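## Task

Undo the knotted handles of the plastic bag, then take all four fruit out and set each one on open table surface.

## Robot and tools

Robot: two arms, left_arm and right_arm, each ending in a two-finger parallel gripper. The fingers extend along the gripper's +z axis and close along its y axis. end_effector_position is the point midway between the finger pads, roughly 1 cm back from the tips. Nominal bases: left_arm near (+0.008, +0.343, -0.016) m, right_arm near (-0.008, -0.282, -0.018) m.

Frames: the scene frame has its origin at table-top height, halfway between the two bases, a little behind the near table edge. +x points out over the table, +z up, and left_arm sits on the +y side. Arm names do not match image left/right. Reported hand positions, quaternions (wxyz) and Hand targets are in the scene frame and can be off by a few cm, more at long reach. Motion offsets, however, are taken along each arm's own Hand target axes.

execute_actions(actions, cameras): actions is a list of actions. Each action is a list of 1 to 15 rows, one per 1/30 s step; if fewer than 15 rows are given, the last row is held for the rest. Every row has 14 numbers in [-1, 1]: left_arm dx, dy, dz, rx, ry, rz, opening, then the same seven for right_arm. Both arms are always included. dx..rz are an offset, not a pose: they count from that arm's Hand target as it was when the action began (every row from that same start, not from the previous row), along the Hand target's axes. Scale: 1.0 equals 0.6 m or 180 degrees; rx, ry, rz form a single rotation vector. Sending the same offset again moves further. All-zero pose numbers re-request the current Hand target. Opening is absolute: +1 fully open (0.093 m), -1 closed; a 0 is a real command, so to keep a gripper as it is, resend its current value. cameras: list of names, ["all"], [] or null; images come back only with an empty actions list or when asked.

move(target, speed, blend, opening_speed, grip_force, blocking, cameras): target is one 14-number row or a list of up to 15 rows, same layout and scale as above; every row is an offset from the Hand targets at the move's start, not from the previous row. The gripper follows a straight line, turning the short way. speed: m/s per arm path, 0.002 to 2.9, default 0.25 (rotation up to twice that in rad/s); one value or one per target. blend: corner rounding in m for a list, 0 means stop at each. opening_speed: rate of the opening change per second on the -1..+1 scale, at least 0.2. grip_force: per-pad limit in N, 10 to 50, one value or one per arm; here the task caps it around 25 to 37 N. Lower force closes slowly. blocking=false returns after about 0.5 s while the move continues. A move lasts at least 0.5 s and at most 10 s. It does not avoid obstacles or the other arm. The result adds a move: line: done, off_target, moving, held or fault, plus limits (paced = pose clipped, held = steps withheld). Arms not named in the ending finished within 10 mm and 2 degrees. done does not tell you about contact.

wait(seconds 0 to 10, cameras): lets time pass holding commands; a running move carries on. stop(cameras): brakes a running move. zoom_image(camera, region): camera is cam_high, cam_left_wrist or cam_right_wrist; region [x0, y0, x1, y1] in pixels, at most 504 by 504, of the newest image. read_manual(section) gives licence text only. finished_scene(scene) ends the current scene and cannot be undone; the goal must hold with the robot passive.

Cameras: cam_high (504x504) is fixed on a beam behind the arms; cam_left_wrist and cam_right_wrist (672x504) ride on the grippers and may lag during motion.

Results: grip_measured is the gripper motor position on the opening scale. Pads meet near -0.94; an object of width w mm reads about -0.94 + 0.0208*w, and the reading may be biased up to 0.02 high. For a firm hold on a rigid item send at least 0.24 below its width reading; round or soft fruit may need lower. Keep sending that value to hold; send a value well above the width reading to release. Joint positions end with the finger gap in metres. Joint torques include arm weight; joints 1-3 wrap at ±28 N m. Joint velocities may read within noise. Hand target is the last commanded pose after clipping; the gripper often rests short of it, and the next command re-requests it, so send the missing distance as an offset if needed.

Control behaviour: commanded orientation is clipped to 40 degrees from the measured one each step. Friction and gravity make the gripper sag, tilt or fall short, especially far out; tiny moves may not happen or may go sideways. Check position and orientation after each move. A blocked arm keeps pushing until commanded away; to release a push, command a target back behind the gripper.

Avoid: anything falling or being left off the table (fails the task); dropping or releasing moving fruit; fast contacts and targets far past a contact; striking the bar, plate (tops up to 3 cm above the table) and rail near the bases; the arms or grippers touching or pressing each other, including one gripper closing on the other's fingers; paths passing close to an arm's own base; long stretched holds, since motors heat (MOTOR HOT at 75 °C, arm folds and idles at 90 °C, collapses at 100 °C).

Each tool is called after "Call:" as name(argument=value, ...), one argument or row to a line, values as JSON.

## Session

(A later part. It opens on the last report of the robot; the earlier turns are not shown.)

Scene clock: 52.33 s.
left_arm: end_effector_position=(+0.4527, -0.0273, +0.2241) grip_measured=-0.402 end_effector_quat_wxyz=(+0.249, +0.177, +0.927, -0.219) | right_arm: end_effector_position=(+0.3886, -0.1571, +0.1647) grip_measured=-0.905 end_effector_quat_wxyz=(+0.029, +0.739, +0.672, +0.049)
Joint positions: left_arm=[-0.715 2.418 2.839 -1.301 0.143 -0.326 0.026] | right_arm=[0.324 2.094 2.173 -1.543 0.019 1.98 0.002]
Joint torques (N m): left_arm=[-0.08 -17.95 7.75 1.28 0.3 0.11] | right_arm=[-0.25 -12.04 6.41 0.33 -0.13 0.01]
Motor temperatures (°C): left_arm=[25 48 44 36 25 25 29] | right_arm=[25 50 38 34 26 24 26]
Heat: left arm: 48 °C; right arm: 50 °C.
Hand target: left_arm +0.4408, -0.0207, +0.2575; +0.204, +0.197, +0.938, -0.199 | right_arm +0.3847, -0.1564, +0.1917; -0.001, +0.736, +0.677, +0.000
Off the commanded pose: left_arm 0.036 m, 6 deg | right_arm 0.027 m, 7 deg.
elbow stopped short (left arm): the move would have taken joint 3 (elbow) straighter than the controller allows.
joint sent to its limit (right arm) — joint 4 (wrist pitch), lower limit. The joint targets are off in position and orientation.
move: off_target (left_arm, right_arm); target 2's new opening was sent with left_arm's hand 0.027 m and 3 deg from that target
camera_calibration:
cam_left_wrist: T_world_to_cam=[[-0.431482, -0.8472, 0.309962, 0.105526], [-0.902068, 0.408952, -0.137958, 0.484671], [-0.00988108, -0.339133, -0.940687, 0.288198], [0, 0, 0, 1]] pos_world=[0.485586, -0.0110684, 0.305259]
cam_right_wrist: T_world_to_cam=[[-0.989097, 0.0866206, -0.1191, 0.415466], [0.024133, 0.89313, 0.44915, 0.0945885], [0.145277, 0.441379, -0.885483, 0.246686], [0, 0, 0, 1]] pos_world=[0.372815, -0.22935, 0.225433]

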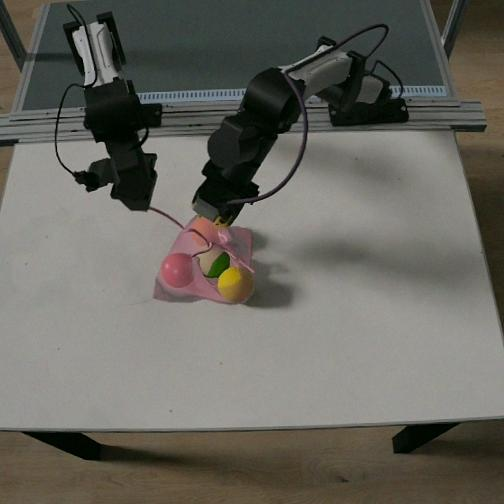

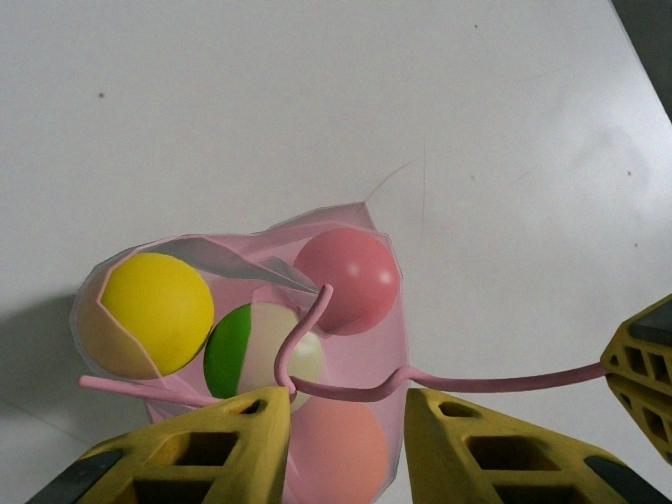

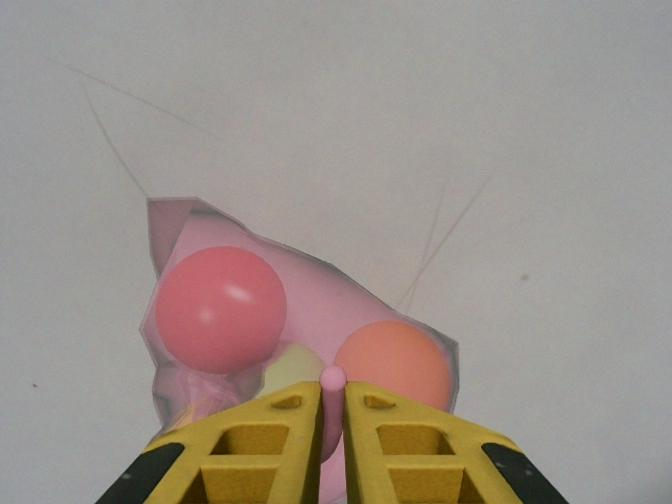

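Call:
zoom_image(
  camera="cam_left_wrist",
  region=[60, 260, 460, 440],
)

Call:
zoom_image(
  camera="cam_high",
  region=[180, 220, 270, 290],
)

Scaled by 1.260 from the camera's 672x504 image, which has a finer 960x720 frame.

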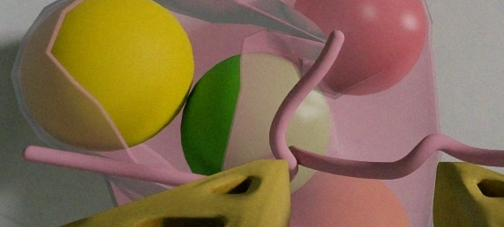

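Scaled by 5.600 from the camera's 504x504 image, which has a finer 720x720 frame.

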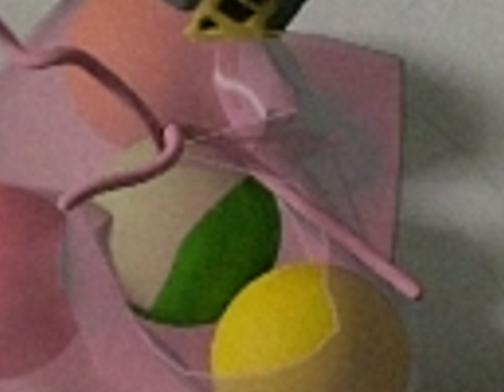

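Call:
move(
  target=[
    [0.036,0.154,-0.132,0,0,0,-0.4,0,0,0,0,0,0,-1],
    [0.036,0.154,-0.132,0,0,0,-0.4,0.04,-0.14,-0.067,0,0,0,-1],
  ],
  cameras=["all"],
  speed=0.12,
)

Call:
zoom_image(
  camera="cam_high",
  region=[130, 170, 310, 320],
)

Call:
zoom_image(
  camera="cam_left_wrist",
  region=[200, 200, 500, 500],
)

Scene clock: 59.30 s.
left_arm: end_effector_position=(+0.4566, +0.0975, +0.2571) grip_measured=-0.402 end_effector_quat_wxyz=(+0.216, +0.175, +0.940, -0.196) | right_arm: end_effector_position=(+0.3138, -0.1273, +0.2224) grip_measured=-0.905 end_effector_quat_wxyz=(+0.037, +0.718, +0.688, +0.103)
Joint positions: left_arm=[-0.474 2.294 2.839 -1.551 0.264 -0.121 0.026] | right_arm=[0.466 1.793 1.978 -1.544 0.014 2.07 0.002]
Joint torques (N m): left_arm=[-0.55 -16.36 7.02 1.08 0.42 0.18] | right_arm=[0.4 -8.73 4.08 0.61 -0.19 0.23]
Heat: left arm: 51 °C; right arm: 51 °C.
Hand target: left_arm +0.4402, +0.0994, +0.2869; +0.204, +0.197, +0.938, -0.199 | right_arm +0.3030, -0.1254, +0.2320; -0.001, +0.736, +0.677, +0.000
Off the commanded pose: left_arm 0.034 m, 3 deg | right_arm 0.015 m, 13 deg.
elbow stopped short (left arm): the move would have taken joint 3 (elbow) straighter than the controller allows.
joint sent to its limit (right arm) — joint 4 (wrist pitch), lower limit; joint 6 (wrist roll), upper limit. The joint targets are off in position and orientation.
move: off_target (left_arm, right_arm)
camera_calibration:
cam_left_wrist: T_world_to_cam=[[-0.408812, -0.867181, 0.284375, 0.200899], [-0.910212, 0.41005, -0.0580826, 0.42487], [-0.0662399, -0.282586, -0.956952, 0.386028], [0, 0, 0, 1]] pos_world=[0.494422, 0.109084, 0.336957]
cam_right_wrist: T_world_to_cam=[[-0.977696, 0.0425473, -0.205668, 0.355776], [-0.0671811, 0.864458, 0.498195, 0.0579858], [0.198989, 0.500901, -0.842319, 0.276539], [0, 0, 0, 1]] pos_world=[0.296708, -0.203782, 0.277217]

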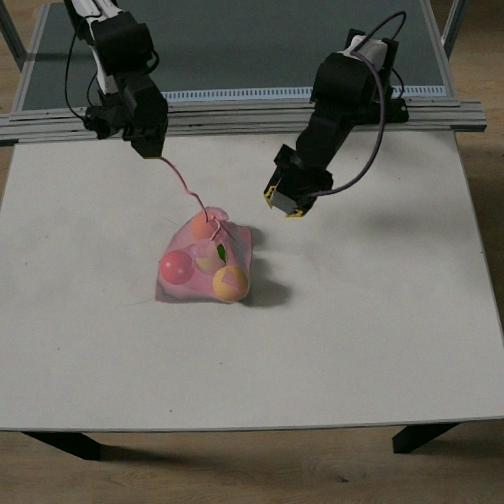

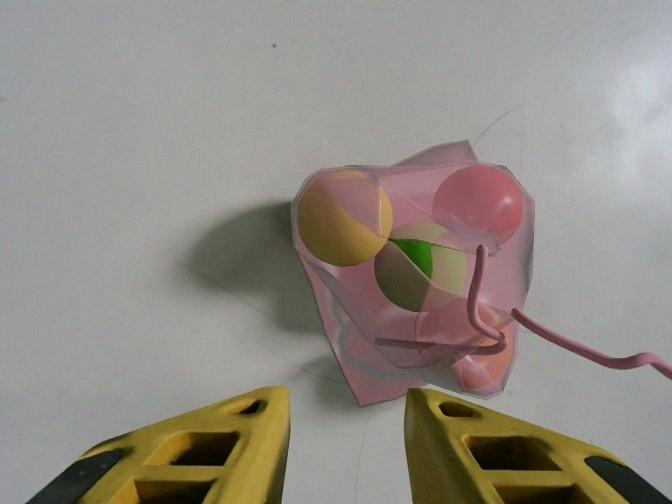

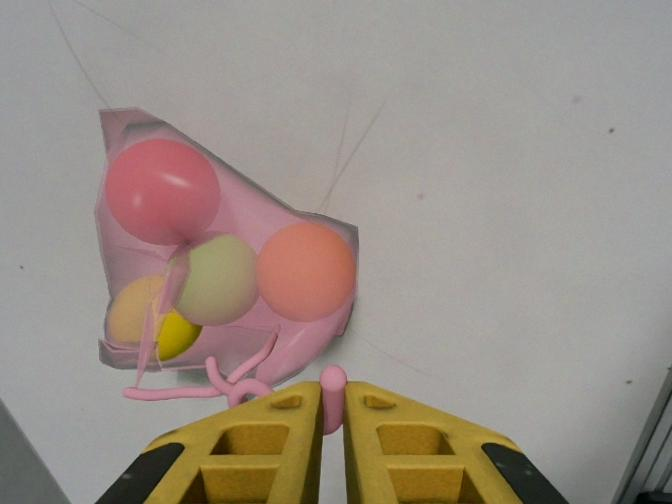

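Scaled by 2.800 from the camera's 504x504 image, which has a finer 720x720 frame.

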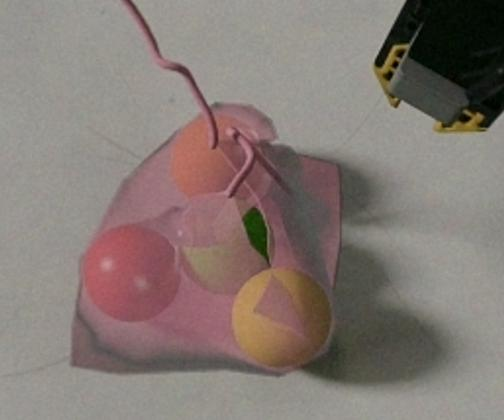

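Scaled by 1.680 from the camera's 672x504 image, which has a finer 960x720 frame.

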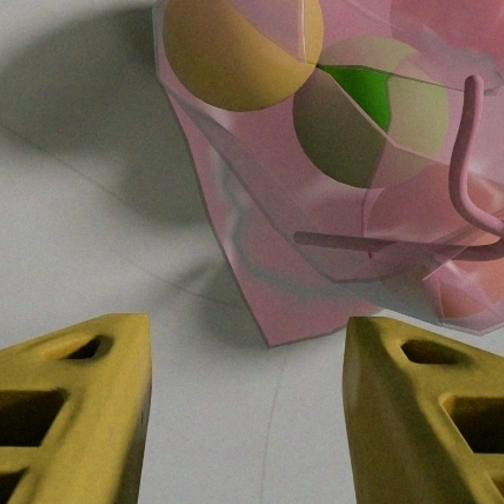

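Call:
move(
  target=[
    [0.052,-0.102,0.18,0,0,0,-0.4,0,0,0,0,0,0,-1],
  ],
  cameras=["cam_left_wrist"],
  speed=0.15,
)

Scene clock: 61.60 s.
left_arm: end_effector_position=(+0.4149, +0.0123, +0.1691) grip_measured=-0.402 end_effector_quat_wxyz=(+0.159, +0.203, +0.949, -0.184) | right_arm: end_effector_position=(+0.3138, -0.1273, +0.2224) grip_measured=-0.905 end_effector_quat_wxyz=(+0.037, +0.718, +0.688, +0.103)
Joint positions: left_arm=[-0.682 2.163 2.25 -1.177 0.188 -0.247 0.026] | right_arm=[0.466 1.793 1.978 -1.544 0.014 2.07 0.002]
Joint torques (N m): left_arm=[-0.91 -16.83 5.94 1.78 0.06 -0.29] | right_arm=[0.38 -8.59 4.07 0.6 -0.24 0.22]
Heat: left arm: 52 °C; right arm: 50 °C.
Hand target: left_arm +0.4193, +0.0078, +0.1999; +0.204, +0.197, +0.938, -0.199 | right_arm +0.3030, -0.1254, +0.2320; -0.001, +0.736, +0.677, +0.000
Off the commanded pose: left_arm 0.031 m, 6 deg | right_arm 0.015 m, 13 deg.
joint sent to its limit (right arm) — joint 4 (wrist pitch), lower limit; joint 6 (wrist roll), upper limit. The joint targets are off in position and orientation.
move: off_target (left_arm, right_arm)
camera_calibration:
cam_left_wrist: T_world_to_cam=[[-0.438748, -0.855496, 0.275003, 0.148831], [-0.881508, 0.469169, 0.0531356, 0.385162], [-0.17448, -0.219105, -0.959974, 0.31963], [0, 0, 0, 1]] pos_world=[0.460592, 0.0166501, 0.245442]
Images, in order (width x height): cam_left_wrist 672x504.

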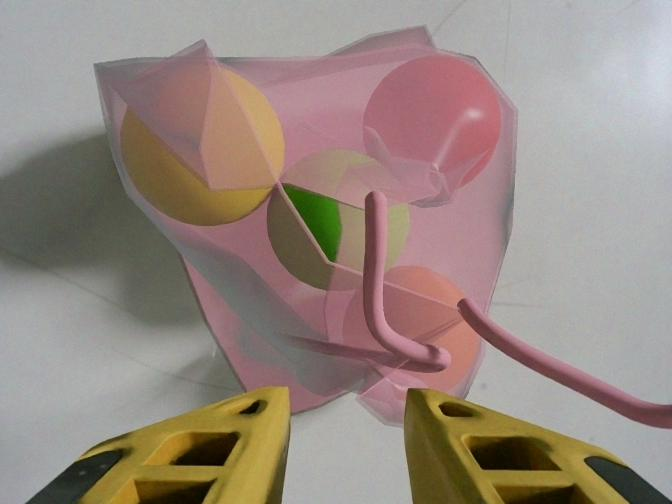

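Call:
move(
  target=[
    [-0.008,-0.004,0.078,0,0,0,-0.4,0,0,0,0,0,0,-1],
    [-0.008,-0.004,0.078,0,0,0,-1,0,0,0,0,0,0,-1],
  ],
  cameras=["cam_left_wrist"],
  speed=0.12,
  opening_speed=0.7,
)

Scene clock: 64.47 s.
left_arm: end_effector_position=(+0.4288, -0.0073, +0.1457) grip_measured=-0.977 end_effector_quat_wxyz=(+0.169, +0.202, +0.946, -0.188) | right_arm: end_effector_position=(+0.3138, -0.1273, +0.2224) grip_measured=-0.905 end_effector_quat_wxyz=(+0.037, +0.718, +0.688, +0.103)
Joint positions: left_arm=[-0.699 2.228 2.25 -1.087 0.178 -0.264 0] | right_arm=[0.466 1.793 1.978 -1.544 0.014 2.07 0.002]
Joint torques (N m): left_arm=[-1.26 -13.65 7.54 1.82 0.05 -0.32] | right_arm=[0.35 -8.62 4.12 0.61 -0.2 0.25]
Heat: left arm: 52 °C; right arm: 50 °C.
Hand target: left_arm +0.4365, -0.0168, +0.1636; +0.204, +0.197, +0.938, -0.199 | right_arm +0.3030, -0.1254, +0.2320; -0.001, +0.736, +0.677, +0.000
Off the commanded pose: left_arm 0.022 m, 4 deg | right_arm 0.015 m, 13 deg.
joint sent to its limit (right arm) — joint 4 (wrist pitch), lower limit; joint 6 (wrist roll), upper limit. The joint targets are off in position and orientation.
move: off_target (left_arm, right_arm); target 2's new opening was sent with left_arm's hand 0.022 m and 4 deg from that target
camera_calibration:
cam_left_wrist: T_world_to_cam=[[-0.441127, -0.853611, 0.277046, 0.145361], [-0.883869, 0.466726, 0.030692, 0.412149], [-0.155503, -0.231333, -0.960366, 0.286998], [0, 0, 0, 1]] pos_world=[0.473038, -0.00188636, 0.222702]
Images, in order (width x height): cam_left_wrist 672x504.

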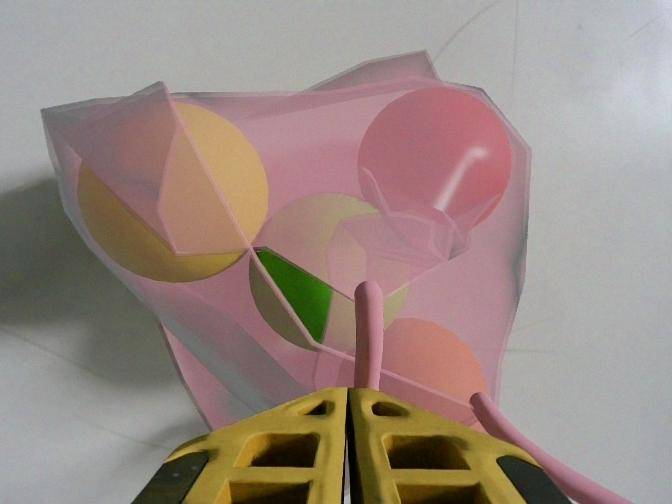

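Call:
move(
  target=[
    [0,0,-0.03,0,0,0,-0.4,0,0,0,0,0,0,-1],
    [0.0,0.0,0.05,0,0,0,-0.4,0,0,0,0,0,0,-1],
    [0.0,0.0,0.05,0,0,0,-1,0,0,0,0,0,0,-1],
  ],
  cameras=["cam_left_wrist"],
  speed=0.12,
  opening_speed=0.7,
)

Scene clock: 67.90 s.
left_arm: end_effector_position=(+0.4382, -0.0201, +0.1216) grip_measured=-0.895 end_effector_quat_wxyz=(+0.171, +0.202, +0.946, -0.188) | right_arm: end_effector_position=(+0.3138, -0.1273, +0.2224) grip_measured=-0.905 end_effector_quat_wxyz=(+0.037, +0.718, +0.688, +0.103)
Joint positions: left_arm=[-0.708 2.286 2.25 -1.024 0.172 -0.272 0.002] | right_arm=[0.466 1.793 1.978 -1.544 0.014 2.07 0.002]
Joint torques (N m): left_arm=[-1.14 -13.91 7.47 1.85 0.01 -0.32] | right_arm=[0.46 -8.5 4.22 0.59 -0.21 0.22]
Motor temperatures (°C): left_arm=[25 53 44 36 24 25 29] | right_arm=[25 49 38 34 26 24 26]
Heat: left arm: 53 °C; right arm: 49 °C.
Hand target: left_arm +0.4456, -0.0304, +0.1385; +0.204, +0.197, +0.938, -0.199 | right_arm +0.3030, -0.1254, +0.2320; -0.001, +0.736, +0.677, +0.000
Off the commanded pose: left_arm 0.021 m, 4 deg | right_arm 0.015 m, 13 deg.
joint sent to its limit (right arm) — joint 4 (wrist pitch), lower limit; joint 6 (wrist roll), upper limit. The joint targets are off in position and orientation.
move: off_target (left_arm, right_arm); target 3's new opening was sent with left_arm's hand 0.021 m and 4 deg from that target
camera_calibration:
cam_left_wrist: T_world_to_cam=[[-0.441217, -0.853706, 0.27661, 0.145329], [-0.884327, 0.466041, 0.0277712, 0.427741], [-0.15262, -0.232361, -0.960581, 0.26117], [0, 0, 0, 1]] pos_world=[0.482244, -0.0145902, 0.198796]
Images, in order (width x height): cam_left_wrist 672x504.

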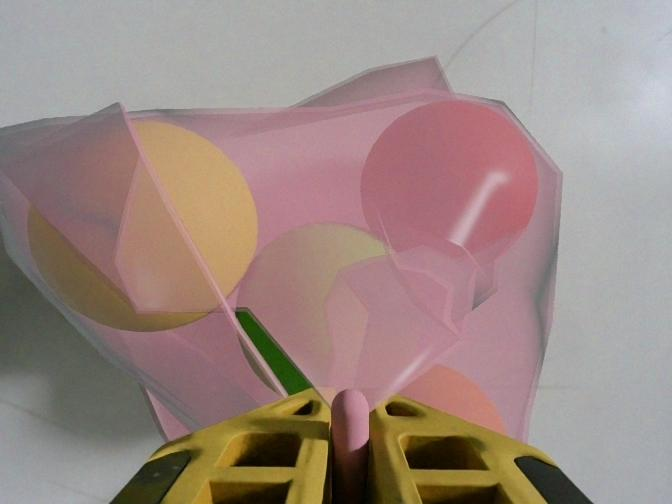

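Call:
move(
  target=[-0.122,0.032,0.045,0,0,0,-1,0.126,-0.094,0.067,0,0,0,-1],
  cameras=["all"],
  speed=0.08,
)

Call:
zoom_image(
  camera="cam_high",
  region=[130, 170, 310, 320],
)

Scene clock: 70.97 s.
left_arm: end_effector_position=(+0.5121, -0.0369, +0.1207) grip_measured=-0.895 end_effector_quat_wxyz=(+0.238, +0.180, +0.931, -0.210) | right_arm: end_effector_position=(+0.2603, -0.0486, +0.1976) grip_measured=-0.905 end_effector_quat_wxyz=(-0.030, +0.637, +0.766, +0.075)
Joint positions: left_arm=[-0.658 2.637 2.831 -1.113 0.172 -0.272 0.002] | right_arm=[0.686 1.835 1.935 -1.544 -0.085 2.07 0.002]
Joint torques (N m): left_arm=[-0.21 -15.08 8.79 2.17 0.27 -0.05] | right_arm=[0.34 -5.46 4.11 0.4 -0.29 0.24]
Heat: left arm: 53 °C; right arm: 49 °C.
Hand target: left_arm +0.5239, -0.0475, +0.1440; +0.204, +0.197, +0.938, -0.199 | right_arm +0.2532, -0.0453, +0.1920; -0.001, +0.736, +0.677, +0.000
Off the commanded pose: left_arm 0.028 m, 5 deg | right_arm 0.010 m, 18 deg.
elbow stopped short (left arm): the move would have taken joint 3 (elbow) straighter than the controller allows.
joint sent to its limit (right arm) — joint 4 (wrist pitch), lower limit; joint 6 (wrist roll), upper limit. The joint targets are off in orientation, not in position.
move: off_target (left_arm, right_arm)
camera_calibration:
cam_left_wrist: T_world_to_cam=[[-0.428917, -0.85342, 0.29615, 0.155181], [-0.902891, 0.415388, -0.110634, 0.525274], [-0.0285997, -0.314844, -0.948712, 0.199671], [0, 0, 0, 1]] pos_world=[0.546535, -0.0228929, 0.201587]
cam_right_wrist: T_world_to_cam=[[-0.978824, -0.184805, -0.0880332, 0.260991], [-0.202608, 0.813292, 0.545441, 0.0220853], [-0.0292035, 0.551727, -0.833513, 0.286984], [0, 0, 0, 1]] pos_world=[0.26832, -0.128066, 0.250135]

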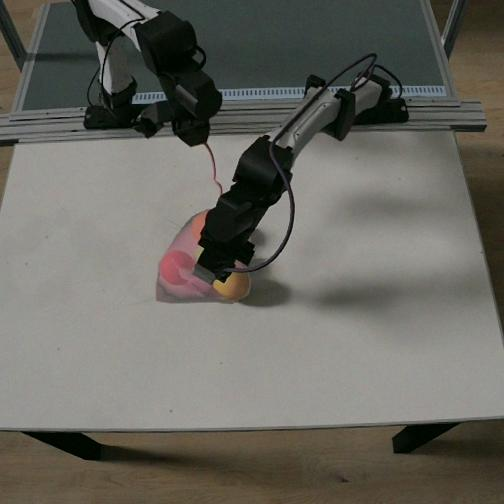

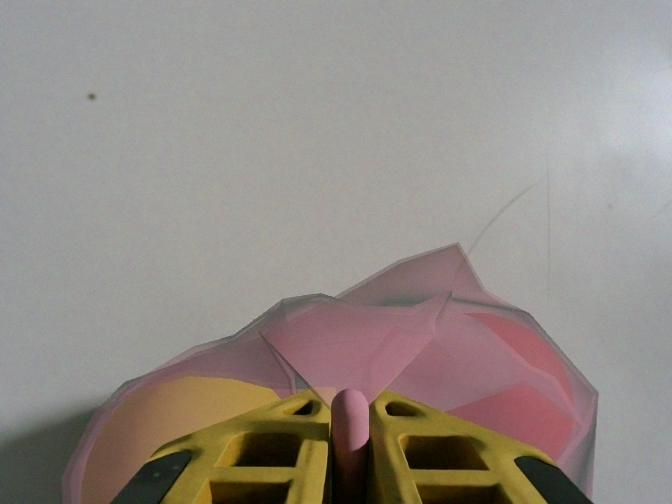

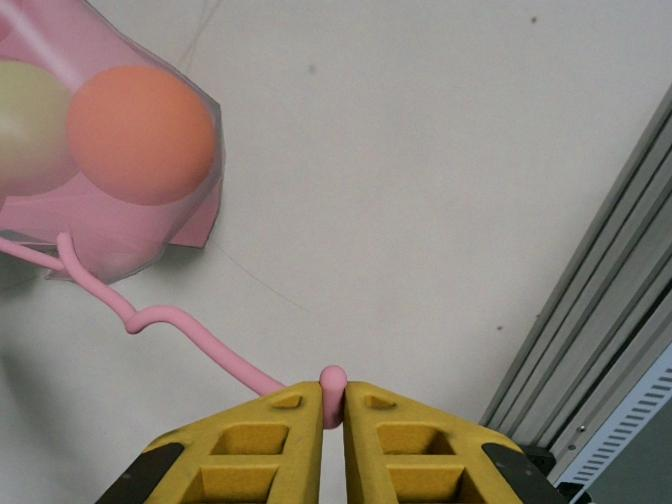

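Scaled by 2.800 from the camera's 504x504 image, which has a finer 720x720 frame.

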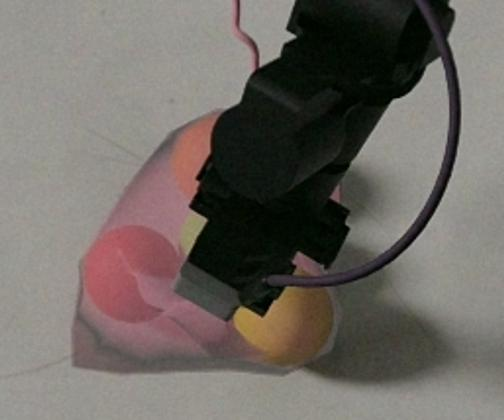

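Call:
move(
  target=[
    [0.02,0.02,0.05,0,0,0,-1,0,0,0,0,0,0,-1],
    [0.02,0.02,0.05,0,0,0,-0.4,0,0,0,0,0,0,-1],
    [0.03,0.12,-0.3,0,0,0,-0.4,0,0,0,0,0,0,-1],
  ],
  cameras=["all"],
  speed=0.12,
)

Call:
zoom_image(
  camera="cam_high",
  region=[130, 170, 310, 320],
)

Call:
zoom_image(
  camera="cam_left_wrist",
  region=[200, 100, 600, 450],
)

Scene clock: 75.83 s.
left_arm: end_effector_position=(+0.5014, +0.0987, +0.2337) grip_measured=-0.402 end_effector_quat_wxyz=(+0.244, +0.169, +0.933, -0.204) | right_arm: end_effector_position=(+0.2602, -0.0485, +0.1976) grip_measured=-0.905 end_effector_quat_wxyz=(-0.031, +0.637, +0.766, +0.075)
Joint positions: left_arm=[-0.431 2.375 2.839 -1.414 0.287 -0.102 0.026] | right_arm=[0.686 1.835 1.935 -1.544 -0.086 2.07 0.002]
Joint torques (N m): left_arm=[-0.31 -17.13 7.27 1.2 0.45 0.19] | right_arm=[0.2 -5.53 4.29 0.39 -0.24 0.21]
Motor temperatures (°C): left_arm=[25 55 45 37 24 25 29] | right_arm=[25 48 37 34 26 24 27]
Heat: left arm: 55 °C; right arm: 48 °C.
Hand target: left_arm +0.4865, +0.1000, +0.2654; +0.204, +0.197, +0.938, -0.199 | right_arm +0.2532, -0.0453, +0.1920; -0.001, +0.736, +0.677, +0.000
Off the commanded pose: left_arm 0.035 m, 6 deg | right_arm 0.010 m, 18 deg.
elbow stopped short (left arm): the move would have taken joint 3 (elbow) straighter than the controller allows.
joint sent to its limit (right arm) — joint 4 (wrist pitch), lower limit; joint 6 (wrist roll), upper limit. The joint targets are off in orientation, not in position.
move: off_target (left_arm, right_arm); target 2's new opening was sent with left_arm's hand 0.029 m and 3 deg from that target
camera_calibration:
cam_left_wrist: T_world_to_cam=[[-0.409826, -0.864972, 0.289597, 0.225924], [-0.912092, 0.392582, -0.118188, 0.480508], [-0.0114612, -0.312576, -0.949824, 0.340704], [0, 0, 0, 1]] pos_world=[0.534762, 0.113275, 0.314972]
cam_right_wrist: T_world_to_cam=[[-0.978838, -0.184846, -0.0877955, 0.260931], [-0.202499, 0.813083, 0.545794, 0.0219411], [-0.0295029, 0.552022, -0.833307, 0.287051], [0, 0, 0, 1]] pos_world=[0.268321, -0.128067, 0.250135]

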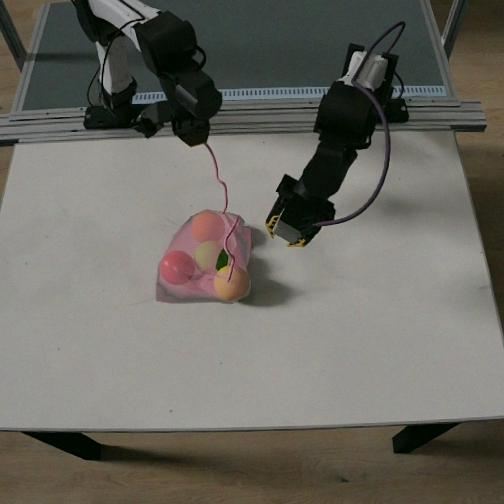

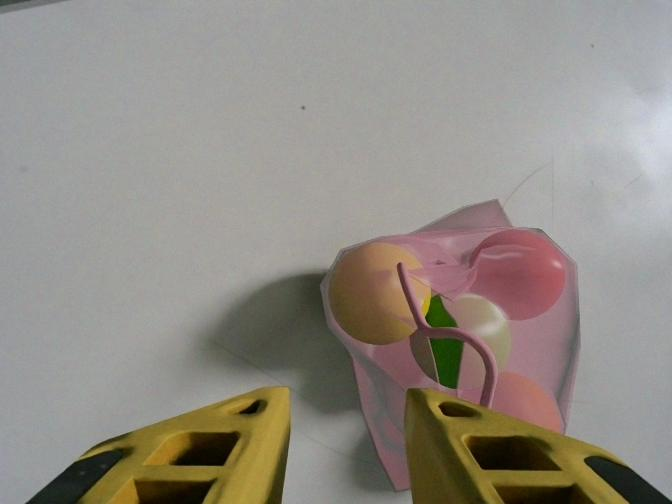

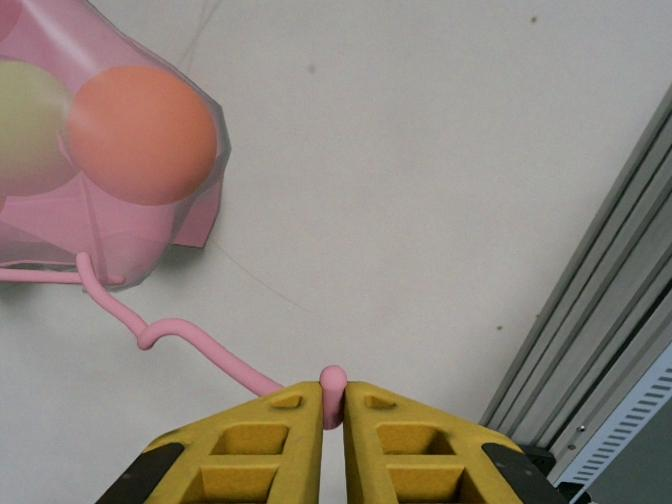

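Scaled by 2.800 from the camera's 504x504 image, which has a finer 720x720 frame.

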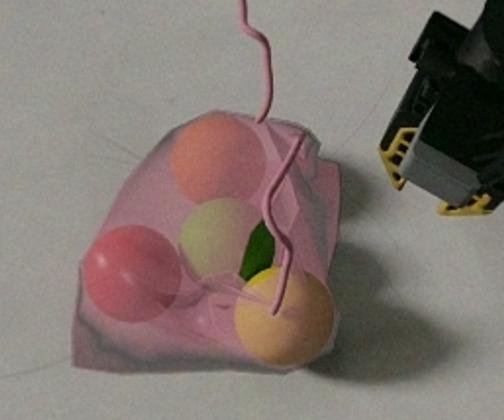

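Scaled by 1.260 from the camera's 672x504 image, which has a finer 960x720 frame.

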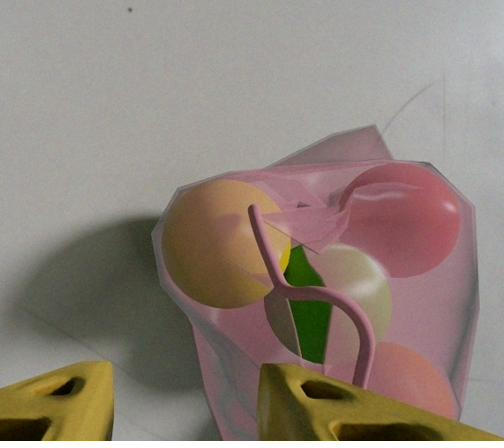

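Call:
move(
  target=[
    [0.131,-0.14,0.2,0,0,0,-0.4,0,0,0,0,0,0,-1],
  ],
  cameras=["cam_left_wrist"],
  speed=0.15,
)

Scene clock: 78.37 s.
left_arm: end_effector_position=(+0.4123, +0.0024, +0.1222) grip_measured=-0.402 end_effector_quat_wxyz=(+0.159, +0.204, +0.948, -0.184) | right_arm: end_effector_position=(+0.2602, -0.0485, +0.1976) grip_measured=-0.905 end_effector_quat_wxyz=(-0.031, +0.637, +0.766, +0.075)
Joint positions: left_arm=[-0.702 2.134 2.012 -0.965 0.179 -0.262 0.026] | right_arm=[0.686 1.835 1.935 -1.544 -0.086 2.07 0.002]
Joint torques (N m): left_arm=[-0.68 -17.06 6.16 1.77 0.06 -0.32] | right_arm=[0.32 -5.46 4.07 0.36 -0.27 0.23]
Motor temperatures (°C): left_arm=[25 55 45 37 24 25 29] | right_arm=[25 48 37 34 26 24 27]
Heat: left arm: 55 °C; right arm: 48 °C.
Hand target: left_arm +0.4191, -0.0026, +0.1532; +0.204, +0.197, +0.938, -0.199 | right_arm +0.2532, -0.0453, +0.1920; -0.001, +0.736, +0.677, +0.000
Off the commanded pose: left_arm 0.032 m, 6 deg | right_arm 0.010 m, 18 deg.
joint sent to its limit (right arm) — joint 4 (wrist pitch), lower limit; joint 6 (wrist roll), upper limit. The joint targets are off in orientation, not in position.
move: off_target (left_arm, right_arm)
camera_calibration:
cam_left_wrist: T_world_to_cam=[[-0.441357, -0.854618, 0.273553, 0.153303], [-0.880346, 0.471425, 0.0524289, 0.389653], [-0.173767, -0.217682, -0.960427, 0.271655], [0, 0, 0, 1]] pos_world=[0.457896, 0.00645756, 0.198539]
Images, in order (width x height): cam_left_wrist 672x504.

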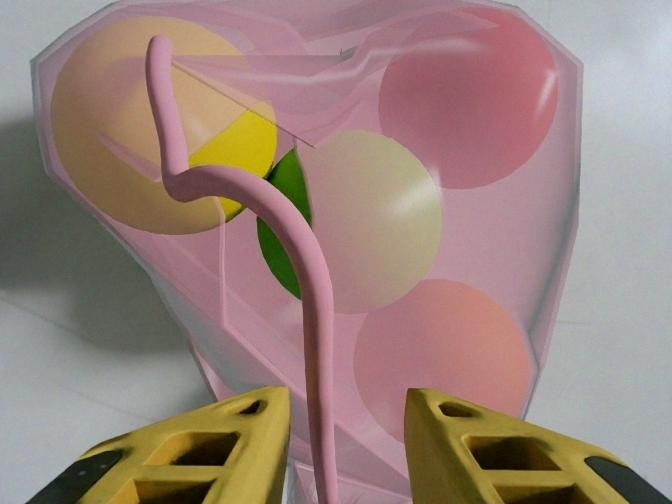

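Call:
move(
  target=[
    [0,0.013,0.03,0,0,0,-0.4,0,0,0,0,0,0,-1],
    [0,0.013,0.03,0,0,0,-1,0,0,0,0,0,0,-1],
    [-0.04,0.012,0.0,0,0,0,-1,0,0,0,0,0,0,-1],
  ],
  cameras=["cam_left_wrist","cam_high"],
  speed=0.1,
  opening_speed=0.8,
)

Scene clock: 82.37 s.
left_arm: end_effector_position=(+0.4440, -0.0051, +0.1514) grip_measured=-0.920 end_effector_quat_wxyz=(+0.202, +0.195, +0.939, -0.200) | right_arm: end_effector_position=(+0.2602, -0.0485, +0.1976) grip_measured=-0.905 end_effector_quat_wxyz=(-0.031, +0.637, +0.766, +0.075)
Joint positions: left_arm=[-0.679 2.2 2.195 -0.989 0.179 -0.262 0.001] | right_arm=[0.686 1.835 1.935 -1.544 -0.086 2.07 0.002]
Joint torques (N m): left_arm=[-0.2 -12.68 9.31 1.11 0.17 0.02] | right_arm=[0.25 -5.39 4.19 0.39 -0.31 0.22]
Motor temperatures (°C): left_arm=[25 55 45 37 24 25 29] | right_arm=[25 47 37 34 26 24 27]
Heat: left arm: 55 °C; right arm: 47 °C.
Hand target: left_arm +0.4425, -0.0034, +0.1622; +0.204, +0.197, +0.938, -0.199 | right_arm +0.2532, -0.0452, +0.1920; -0.001, +0.736, +0.677, +0.000
Off the commanded pose: left_arm 0.011 m, 0 deg | right_arm 0.009 m, 18 deg.
joint sent to its limit (right arm) — joint 4 (wrist pitch), lower limit; joint 6 (wrist roll), upper limit. The joint targets are off in orientation, not in position.
move: off_target (left_arm, right_arm); target 2's new opening was sent with left_arm's hand 0.018 m and 4 deg from that target
camera_calibration:
cam_left_wrist: T_world_to_cam=[[-0.441241, -0.850309, 0.286848, 0.15091], [-0.892182, 0.45005, -0.0382962, 0.438435], [-0.0965325, -0.272818, -0.95721, 0.268581], [0, 0, 0, 1]] pos_world=[0.483678, 0.00427604, 0.23059]
Images, in order (width x height): cam_high 504x504, cam_left_wrist 672x504.

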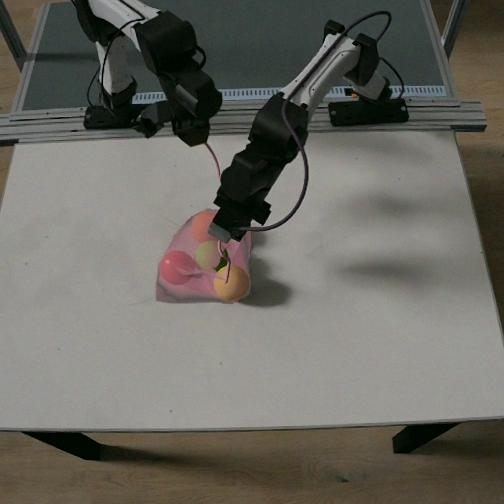

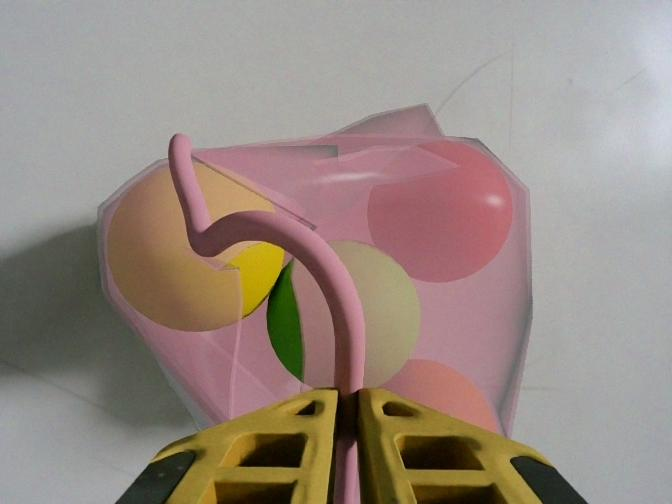

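Call:
move(
  target=[-0.105,-0.16,0.1125,0,0,0,-1,0,0,0,0,0,0,-1],
  cameras=["all"],
  speed=0.08,
)

Call:
zoom_image(
  camera="cam_high",
  region=[130, 170, 310, 320],
)

Scene clock: 84.37 s.
left_arm: end_effector_position=(+0.4625, -0.0815, +0.1457) grip_measured=-0.920 end_effector_quat_wxyz=(+0.232, +0.199, +0.927, -0.219) | right_arm: end_effector_position=(+0.2602, -0.0485, +0.1976) grip_measured=-0.905 end_effector_quat_wxyz=(-0.031, +0.637, +0.766, +0.075)
Joint positions: left_arm=[-0.774 2.588 2.833 -1.152 0.134 -0.335 0.001] | right_arm=[0.686 1.835 1.935 -1.544 -0.086 2.07 0.002]
Joint torques (N m): left_arm=[-0.64 -15.25 6.04 1.63 0.14 -0.07] | right_arm=[0.25 -5.45 4.29 0.38 -0.31 0.24]
Motor temperatures (°C): left_arm=[25 55 45 37 24 25 29] | right_arm=[25 47 37 34 26 24 27]
Heat: left arm: 55 °C; right arm: 47 °C.
Hand target: left_arm +0.4602, -0.0836, +0.1537; +0.238, +0.202, +0.924, -0.223 (not the last commanded pose) | right_arm +0.2532, -0.0453, +0.1920; -0.001, +0.736, +0.677, +0.000
Off the commanded pose: left_arm 0.055 m, 4 deg | right_arm 0.009 m, 18 deg.
elbow stopped short (left arm): the move would have taken joint 3 (elbow) straighter than the controller allows.
joint sent to its limit (right arm) — joint 4 (wrist pitch), lower limit; joint 6 (wrist roll), upper limit. The joint targets are off in orientation, not in position.
move: held (left_arm; a check stopped the path), off_target (right_arm); limits=held
pose unreachable (left arm): on one or more control steps of this call, first in action 0 (counted from 0), this arm could not follow its commanded pose, so it was not sent that pose on those steps. It may still have moved: this result reports where it is.
cause: moving toward the commanded pose would bring a part of the arm too close to another arm (this arm's wrist (the part past joint 4) and the right arm's wrist (the part past joint 4), along the way the arms are being sent, or toward where that arm still pushes).
camera_calibration:
cam_left_wrist: T_world_to_cam=[[-0.46505, -0.830995, 0.305247, 0.105695], [-0.88408, 0.453919, -0.111179, 0.496267], [-0.0461679, -0.321567, -0.945761, 0.215151], [0, 0, 0, 1]] pos_world=[0.497827, -0.0682475, 0.226393]
cam_right_wrist: T_world_to_cam=[[-0.97892, -0.184492, -0.0876229, 0.260955], [-0.2021, 0.813009, 0.546052, 0.0217597], [-0.029504, 0.55225, -0.833157, 0.287043], [0, 0, 0, 1]] pos_world=[0.26832, -0.128066, 0.250135]

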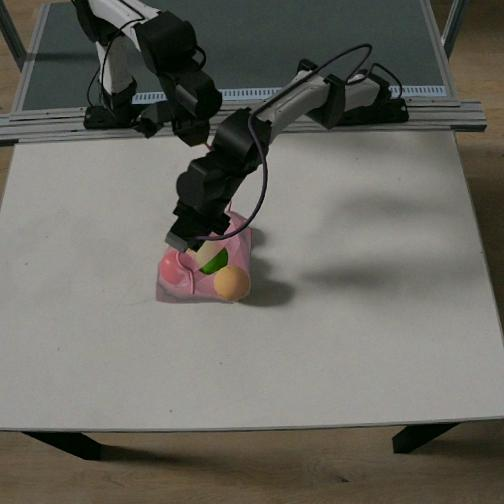

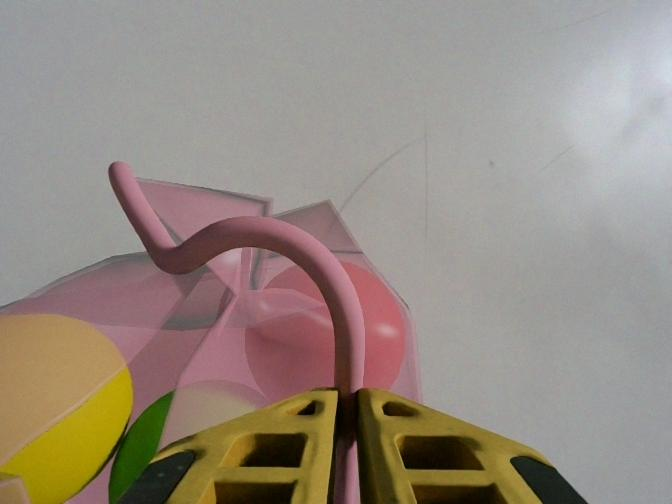

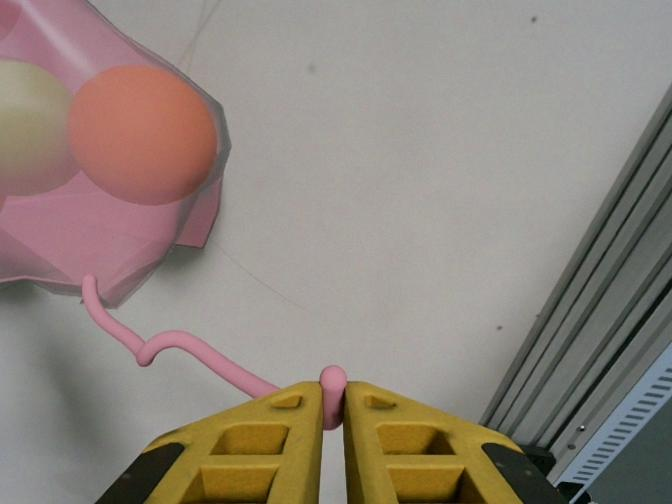

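Scaled by 2.800 from the camera's 504x504 image, which has a finer 720x720 frame.

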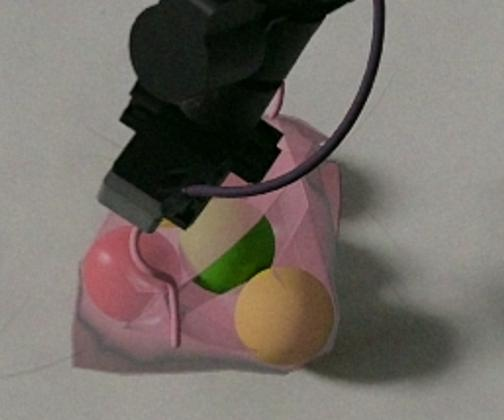

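Call:
move(
  target=[
    [0,0,0,0,0,0,-1,0.067,-0.005,0.165,0,0,0,-1],
    [0,0,0,0,0,0,-1,0.067,-0.005,0.165,0,0,0,-0.4],
    [0,0,0,0,0,0,-1,0.067,-0.005,-0.03,0,0,0,-0.4],
    [0,0,0,0,0,0,-1,-0.2,-0.005,-0.05,0,0,-0.4,0],
  ],
  cameras=["all"],
  speed=0.15,
)

Scene clock: 85.67 s.
left_arm: end_effector_position=(+0.4625, -0.0815, +0.1457) grip_measured=-0.920 end_effector_quat_wxyz=(+0.232, +0.199, +0.927, -0.219) | right_arm: end_effector_position=(+0.2561, -0.0502, +0.1875) grip_measured=-0.905 end_effector_quat_wxyz=(-0.035, +0.637, +0.768, +0.058)
Joint positions: left_arm=[-0.774 2.588 2.833 -1.152 0.134 -0.335 0.001] | right_arm=[0.689 1.84 1.903 -1.542 -0.087 2.07 0.002]
Joint torques (N m): left_arm=[-0.58 -15.19 6.16 1.61 0.19 -0.07] | right_arm=[-0.1 -7.27 5.34 0.5 -0.06 0.09]
Motor temperatures (°C): left_arm=[25 55 45 37 24 25 29] | right_arm=[25 47 37 34 26 24 27]
Heat: left arm: 55 °C; right arm: 47 °C.
Hand target: left_arm +0.4602, -0.0836, +0.1537; +0.238, +0.202, +0.924, -0.223 | right_arm +0.2558, -0.0486, +0.1923; -0.033, +0.635, +0.769, +0.066 (not the last commanded pose)
Tool commands: left_gripper/opening=-1.0 right_gripper/opening=-1.0
Off the commanded pose: left_arm 0.009 m, 1 deg | right_arm 0.121 m, 57 deg.
move: held (right_arm; a check stopped the path); path passed 0 of 4 targets; target 2's new opening was not sent; target 4's new opening was not sent; limits=held
pose unreachable (right arm): on one or more control steps of this call, first in action 0 (counted from 0), this arm could not follow its commanded pose, so it was not sent that pose on those steps. It may still have moved: this result reports where it is.
cause: moving toward the commanded pose would bring a part of the arm too close to another arm (this arm's wrist (the part past joint 4) and the left arm's wrist (the part past joint 4), at the place that arm is still heading or pushing toward).
camera_calibration:
cam_left_wrist: T_world_to_cam=[[-0.46505, -0.830995, 0.305247, 0.105695], [-0.88408, 0.453919, -0.111179, 0.496267], [-0.0461679, -0.321567, -0.945761, 0.215151], [0, 0, 0, 1]] pos_world=[0.497827, -0.0682475, 0.226393]
cam_right_wrist: T_world_to_cam=[[-0.980291, -0.189289, -0.0565561, 0.250019], [-0.189896, 0.823887, 0.533994, 0.0274572], [-0.0544833, 0.53421, -0.843594, 0.286903], [0, 0, 0, 1]] pos_world=[0.265937, -0.128562, 0.241508]

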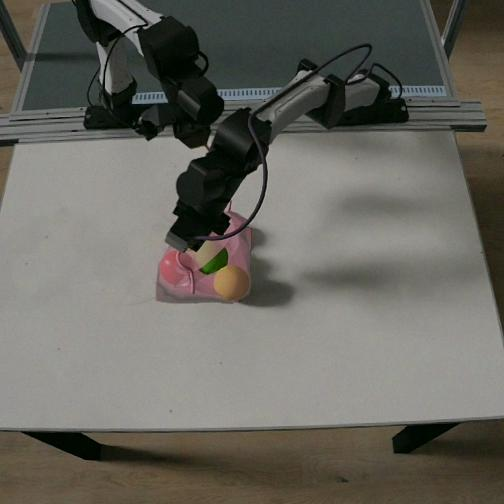

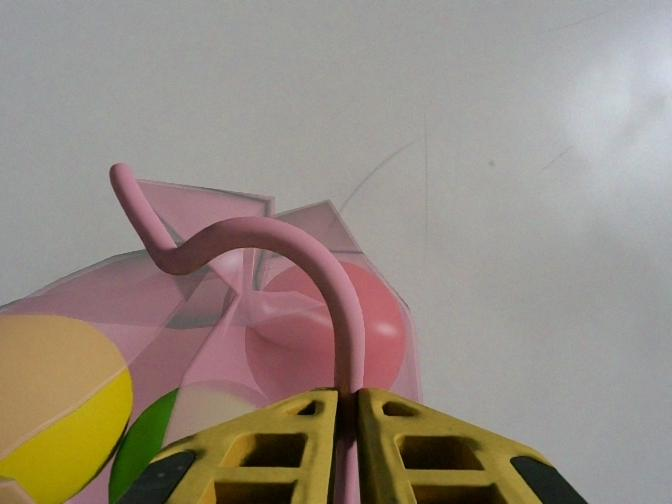

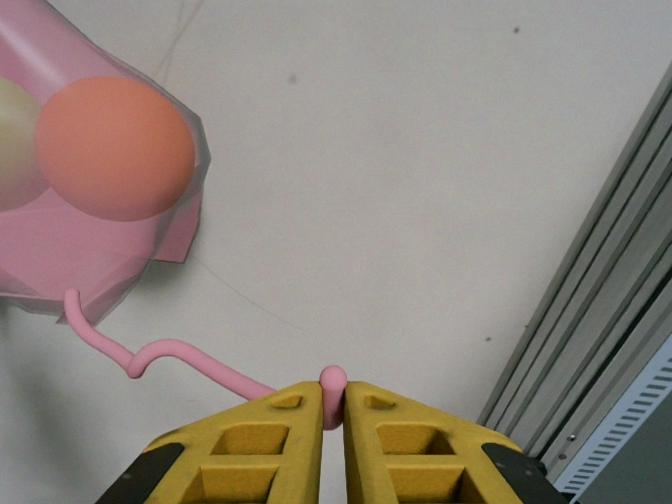

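Call:
move(
  target=[
    [0,0,0,0,0,0,-1,-0.03,0,0.13,0,0,0,-1],
    [0,0,0,0,0,0,-1,-0.03,0,0.13,0,0,0,-0.4],
    [0,0,0,0,0,0,-1,-0.25,0.0,0.06,0,0,-0.4,0],
  ],
  cameras=["cam_right_wrist"],
  speed=0.15,
)

Scene clock: 93.93 s.
left_arm: end_effector_position=(+0.4625, -0.0815, +0.1457) grip_measured=-0.920 end_effector_quat_wxyz=(+0.232, +0.199, +0.927, -0.219) | right_arm: end_effector_position=(+0.2904, -0.1915, +0.1231) grip_measured=-0.003 end_effector_quat_wxyz=(+0.003, +0.068, +0.996, +0.059)
Joint positions: left_arm=[-0.774 2.588 2.833 -1.152 0.134 -0.335 0.001] | right_arm=[0.25 1.691 1.471 -1.314 -0.103 0.38 0.045]
Joint torques (N m): left_arm=[-0.61 -15.42 6.04 1.61 0.18 -0.08] | right_arm=[-0.39 -8.49 5.61 0.22 -0.32 0]
Motor temperatures (°C): left_arm=[25 55 44 37 24 25 29] | right_arm=[25 47 36 33 26 24 26]
Heat: left arm: 55 °C; right arm: 47 °C.
Hand target: left_arm +0.4602, -0.0836, +0.1537; +0.238, +0.202, +0.924, -0.223 | right_arm +0.2857, -0.1894, +0.1366; +0.012, +0.062, +0.995, +0.073
Off the commanded pose: left_arm 0.009 m, 1 deg | right_arm 0.014 m, 2 deg.
move: off_target (right_arm); target 2's new opening was sent with right_arm's hand 0.012 m and 3 deg from that target; target 3's new opening was sent with right_arm's hand 0.014 m and 2 deg from that target
camera_calibration:
cam_right_wrist: T_world_to_cam=[[-0.125414, -0.983824, -0.127916, -0.138366], [-0.905144, 0.0606787, 0.420751, 0.260357], [-0.406183, 0.16855, -0.898112, 0.348704], [0, 0, 0, 1]] pos_world=[0.359945, -0.2107, 0.185931]
Images, in order (width x height): cam_right_wrist 672x504.

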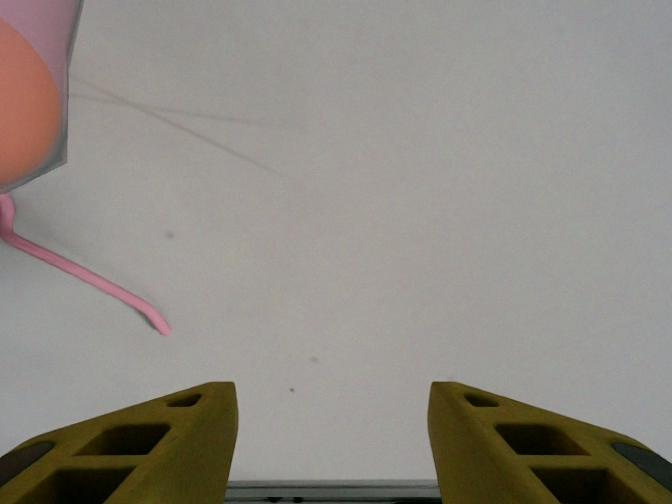

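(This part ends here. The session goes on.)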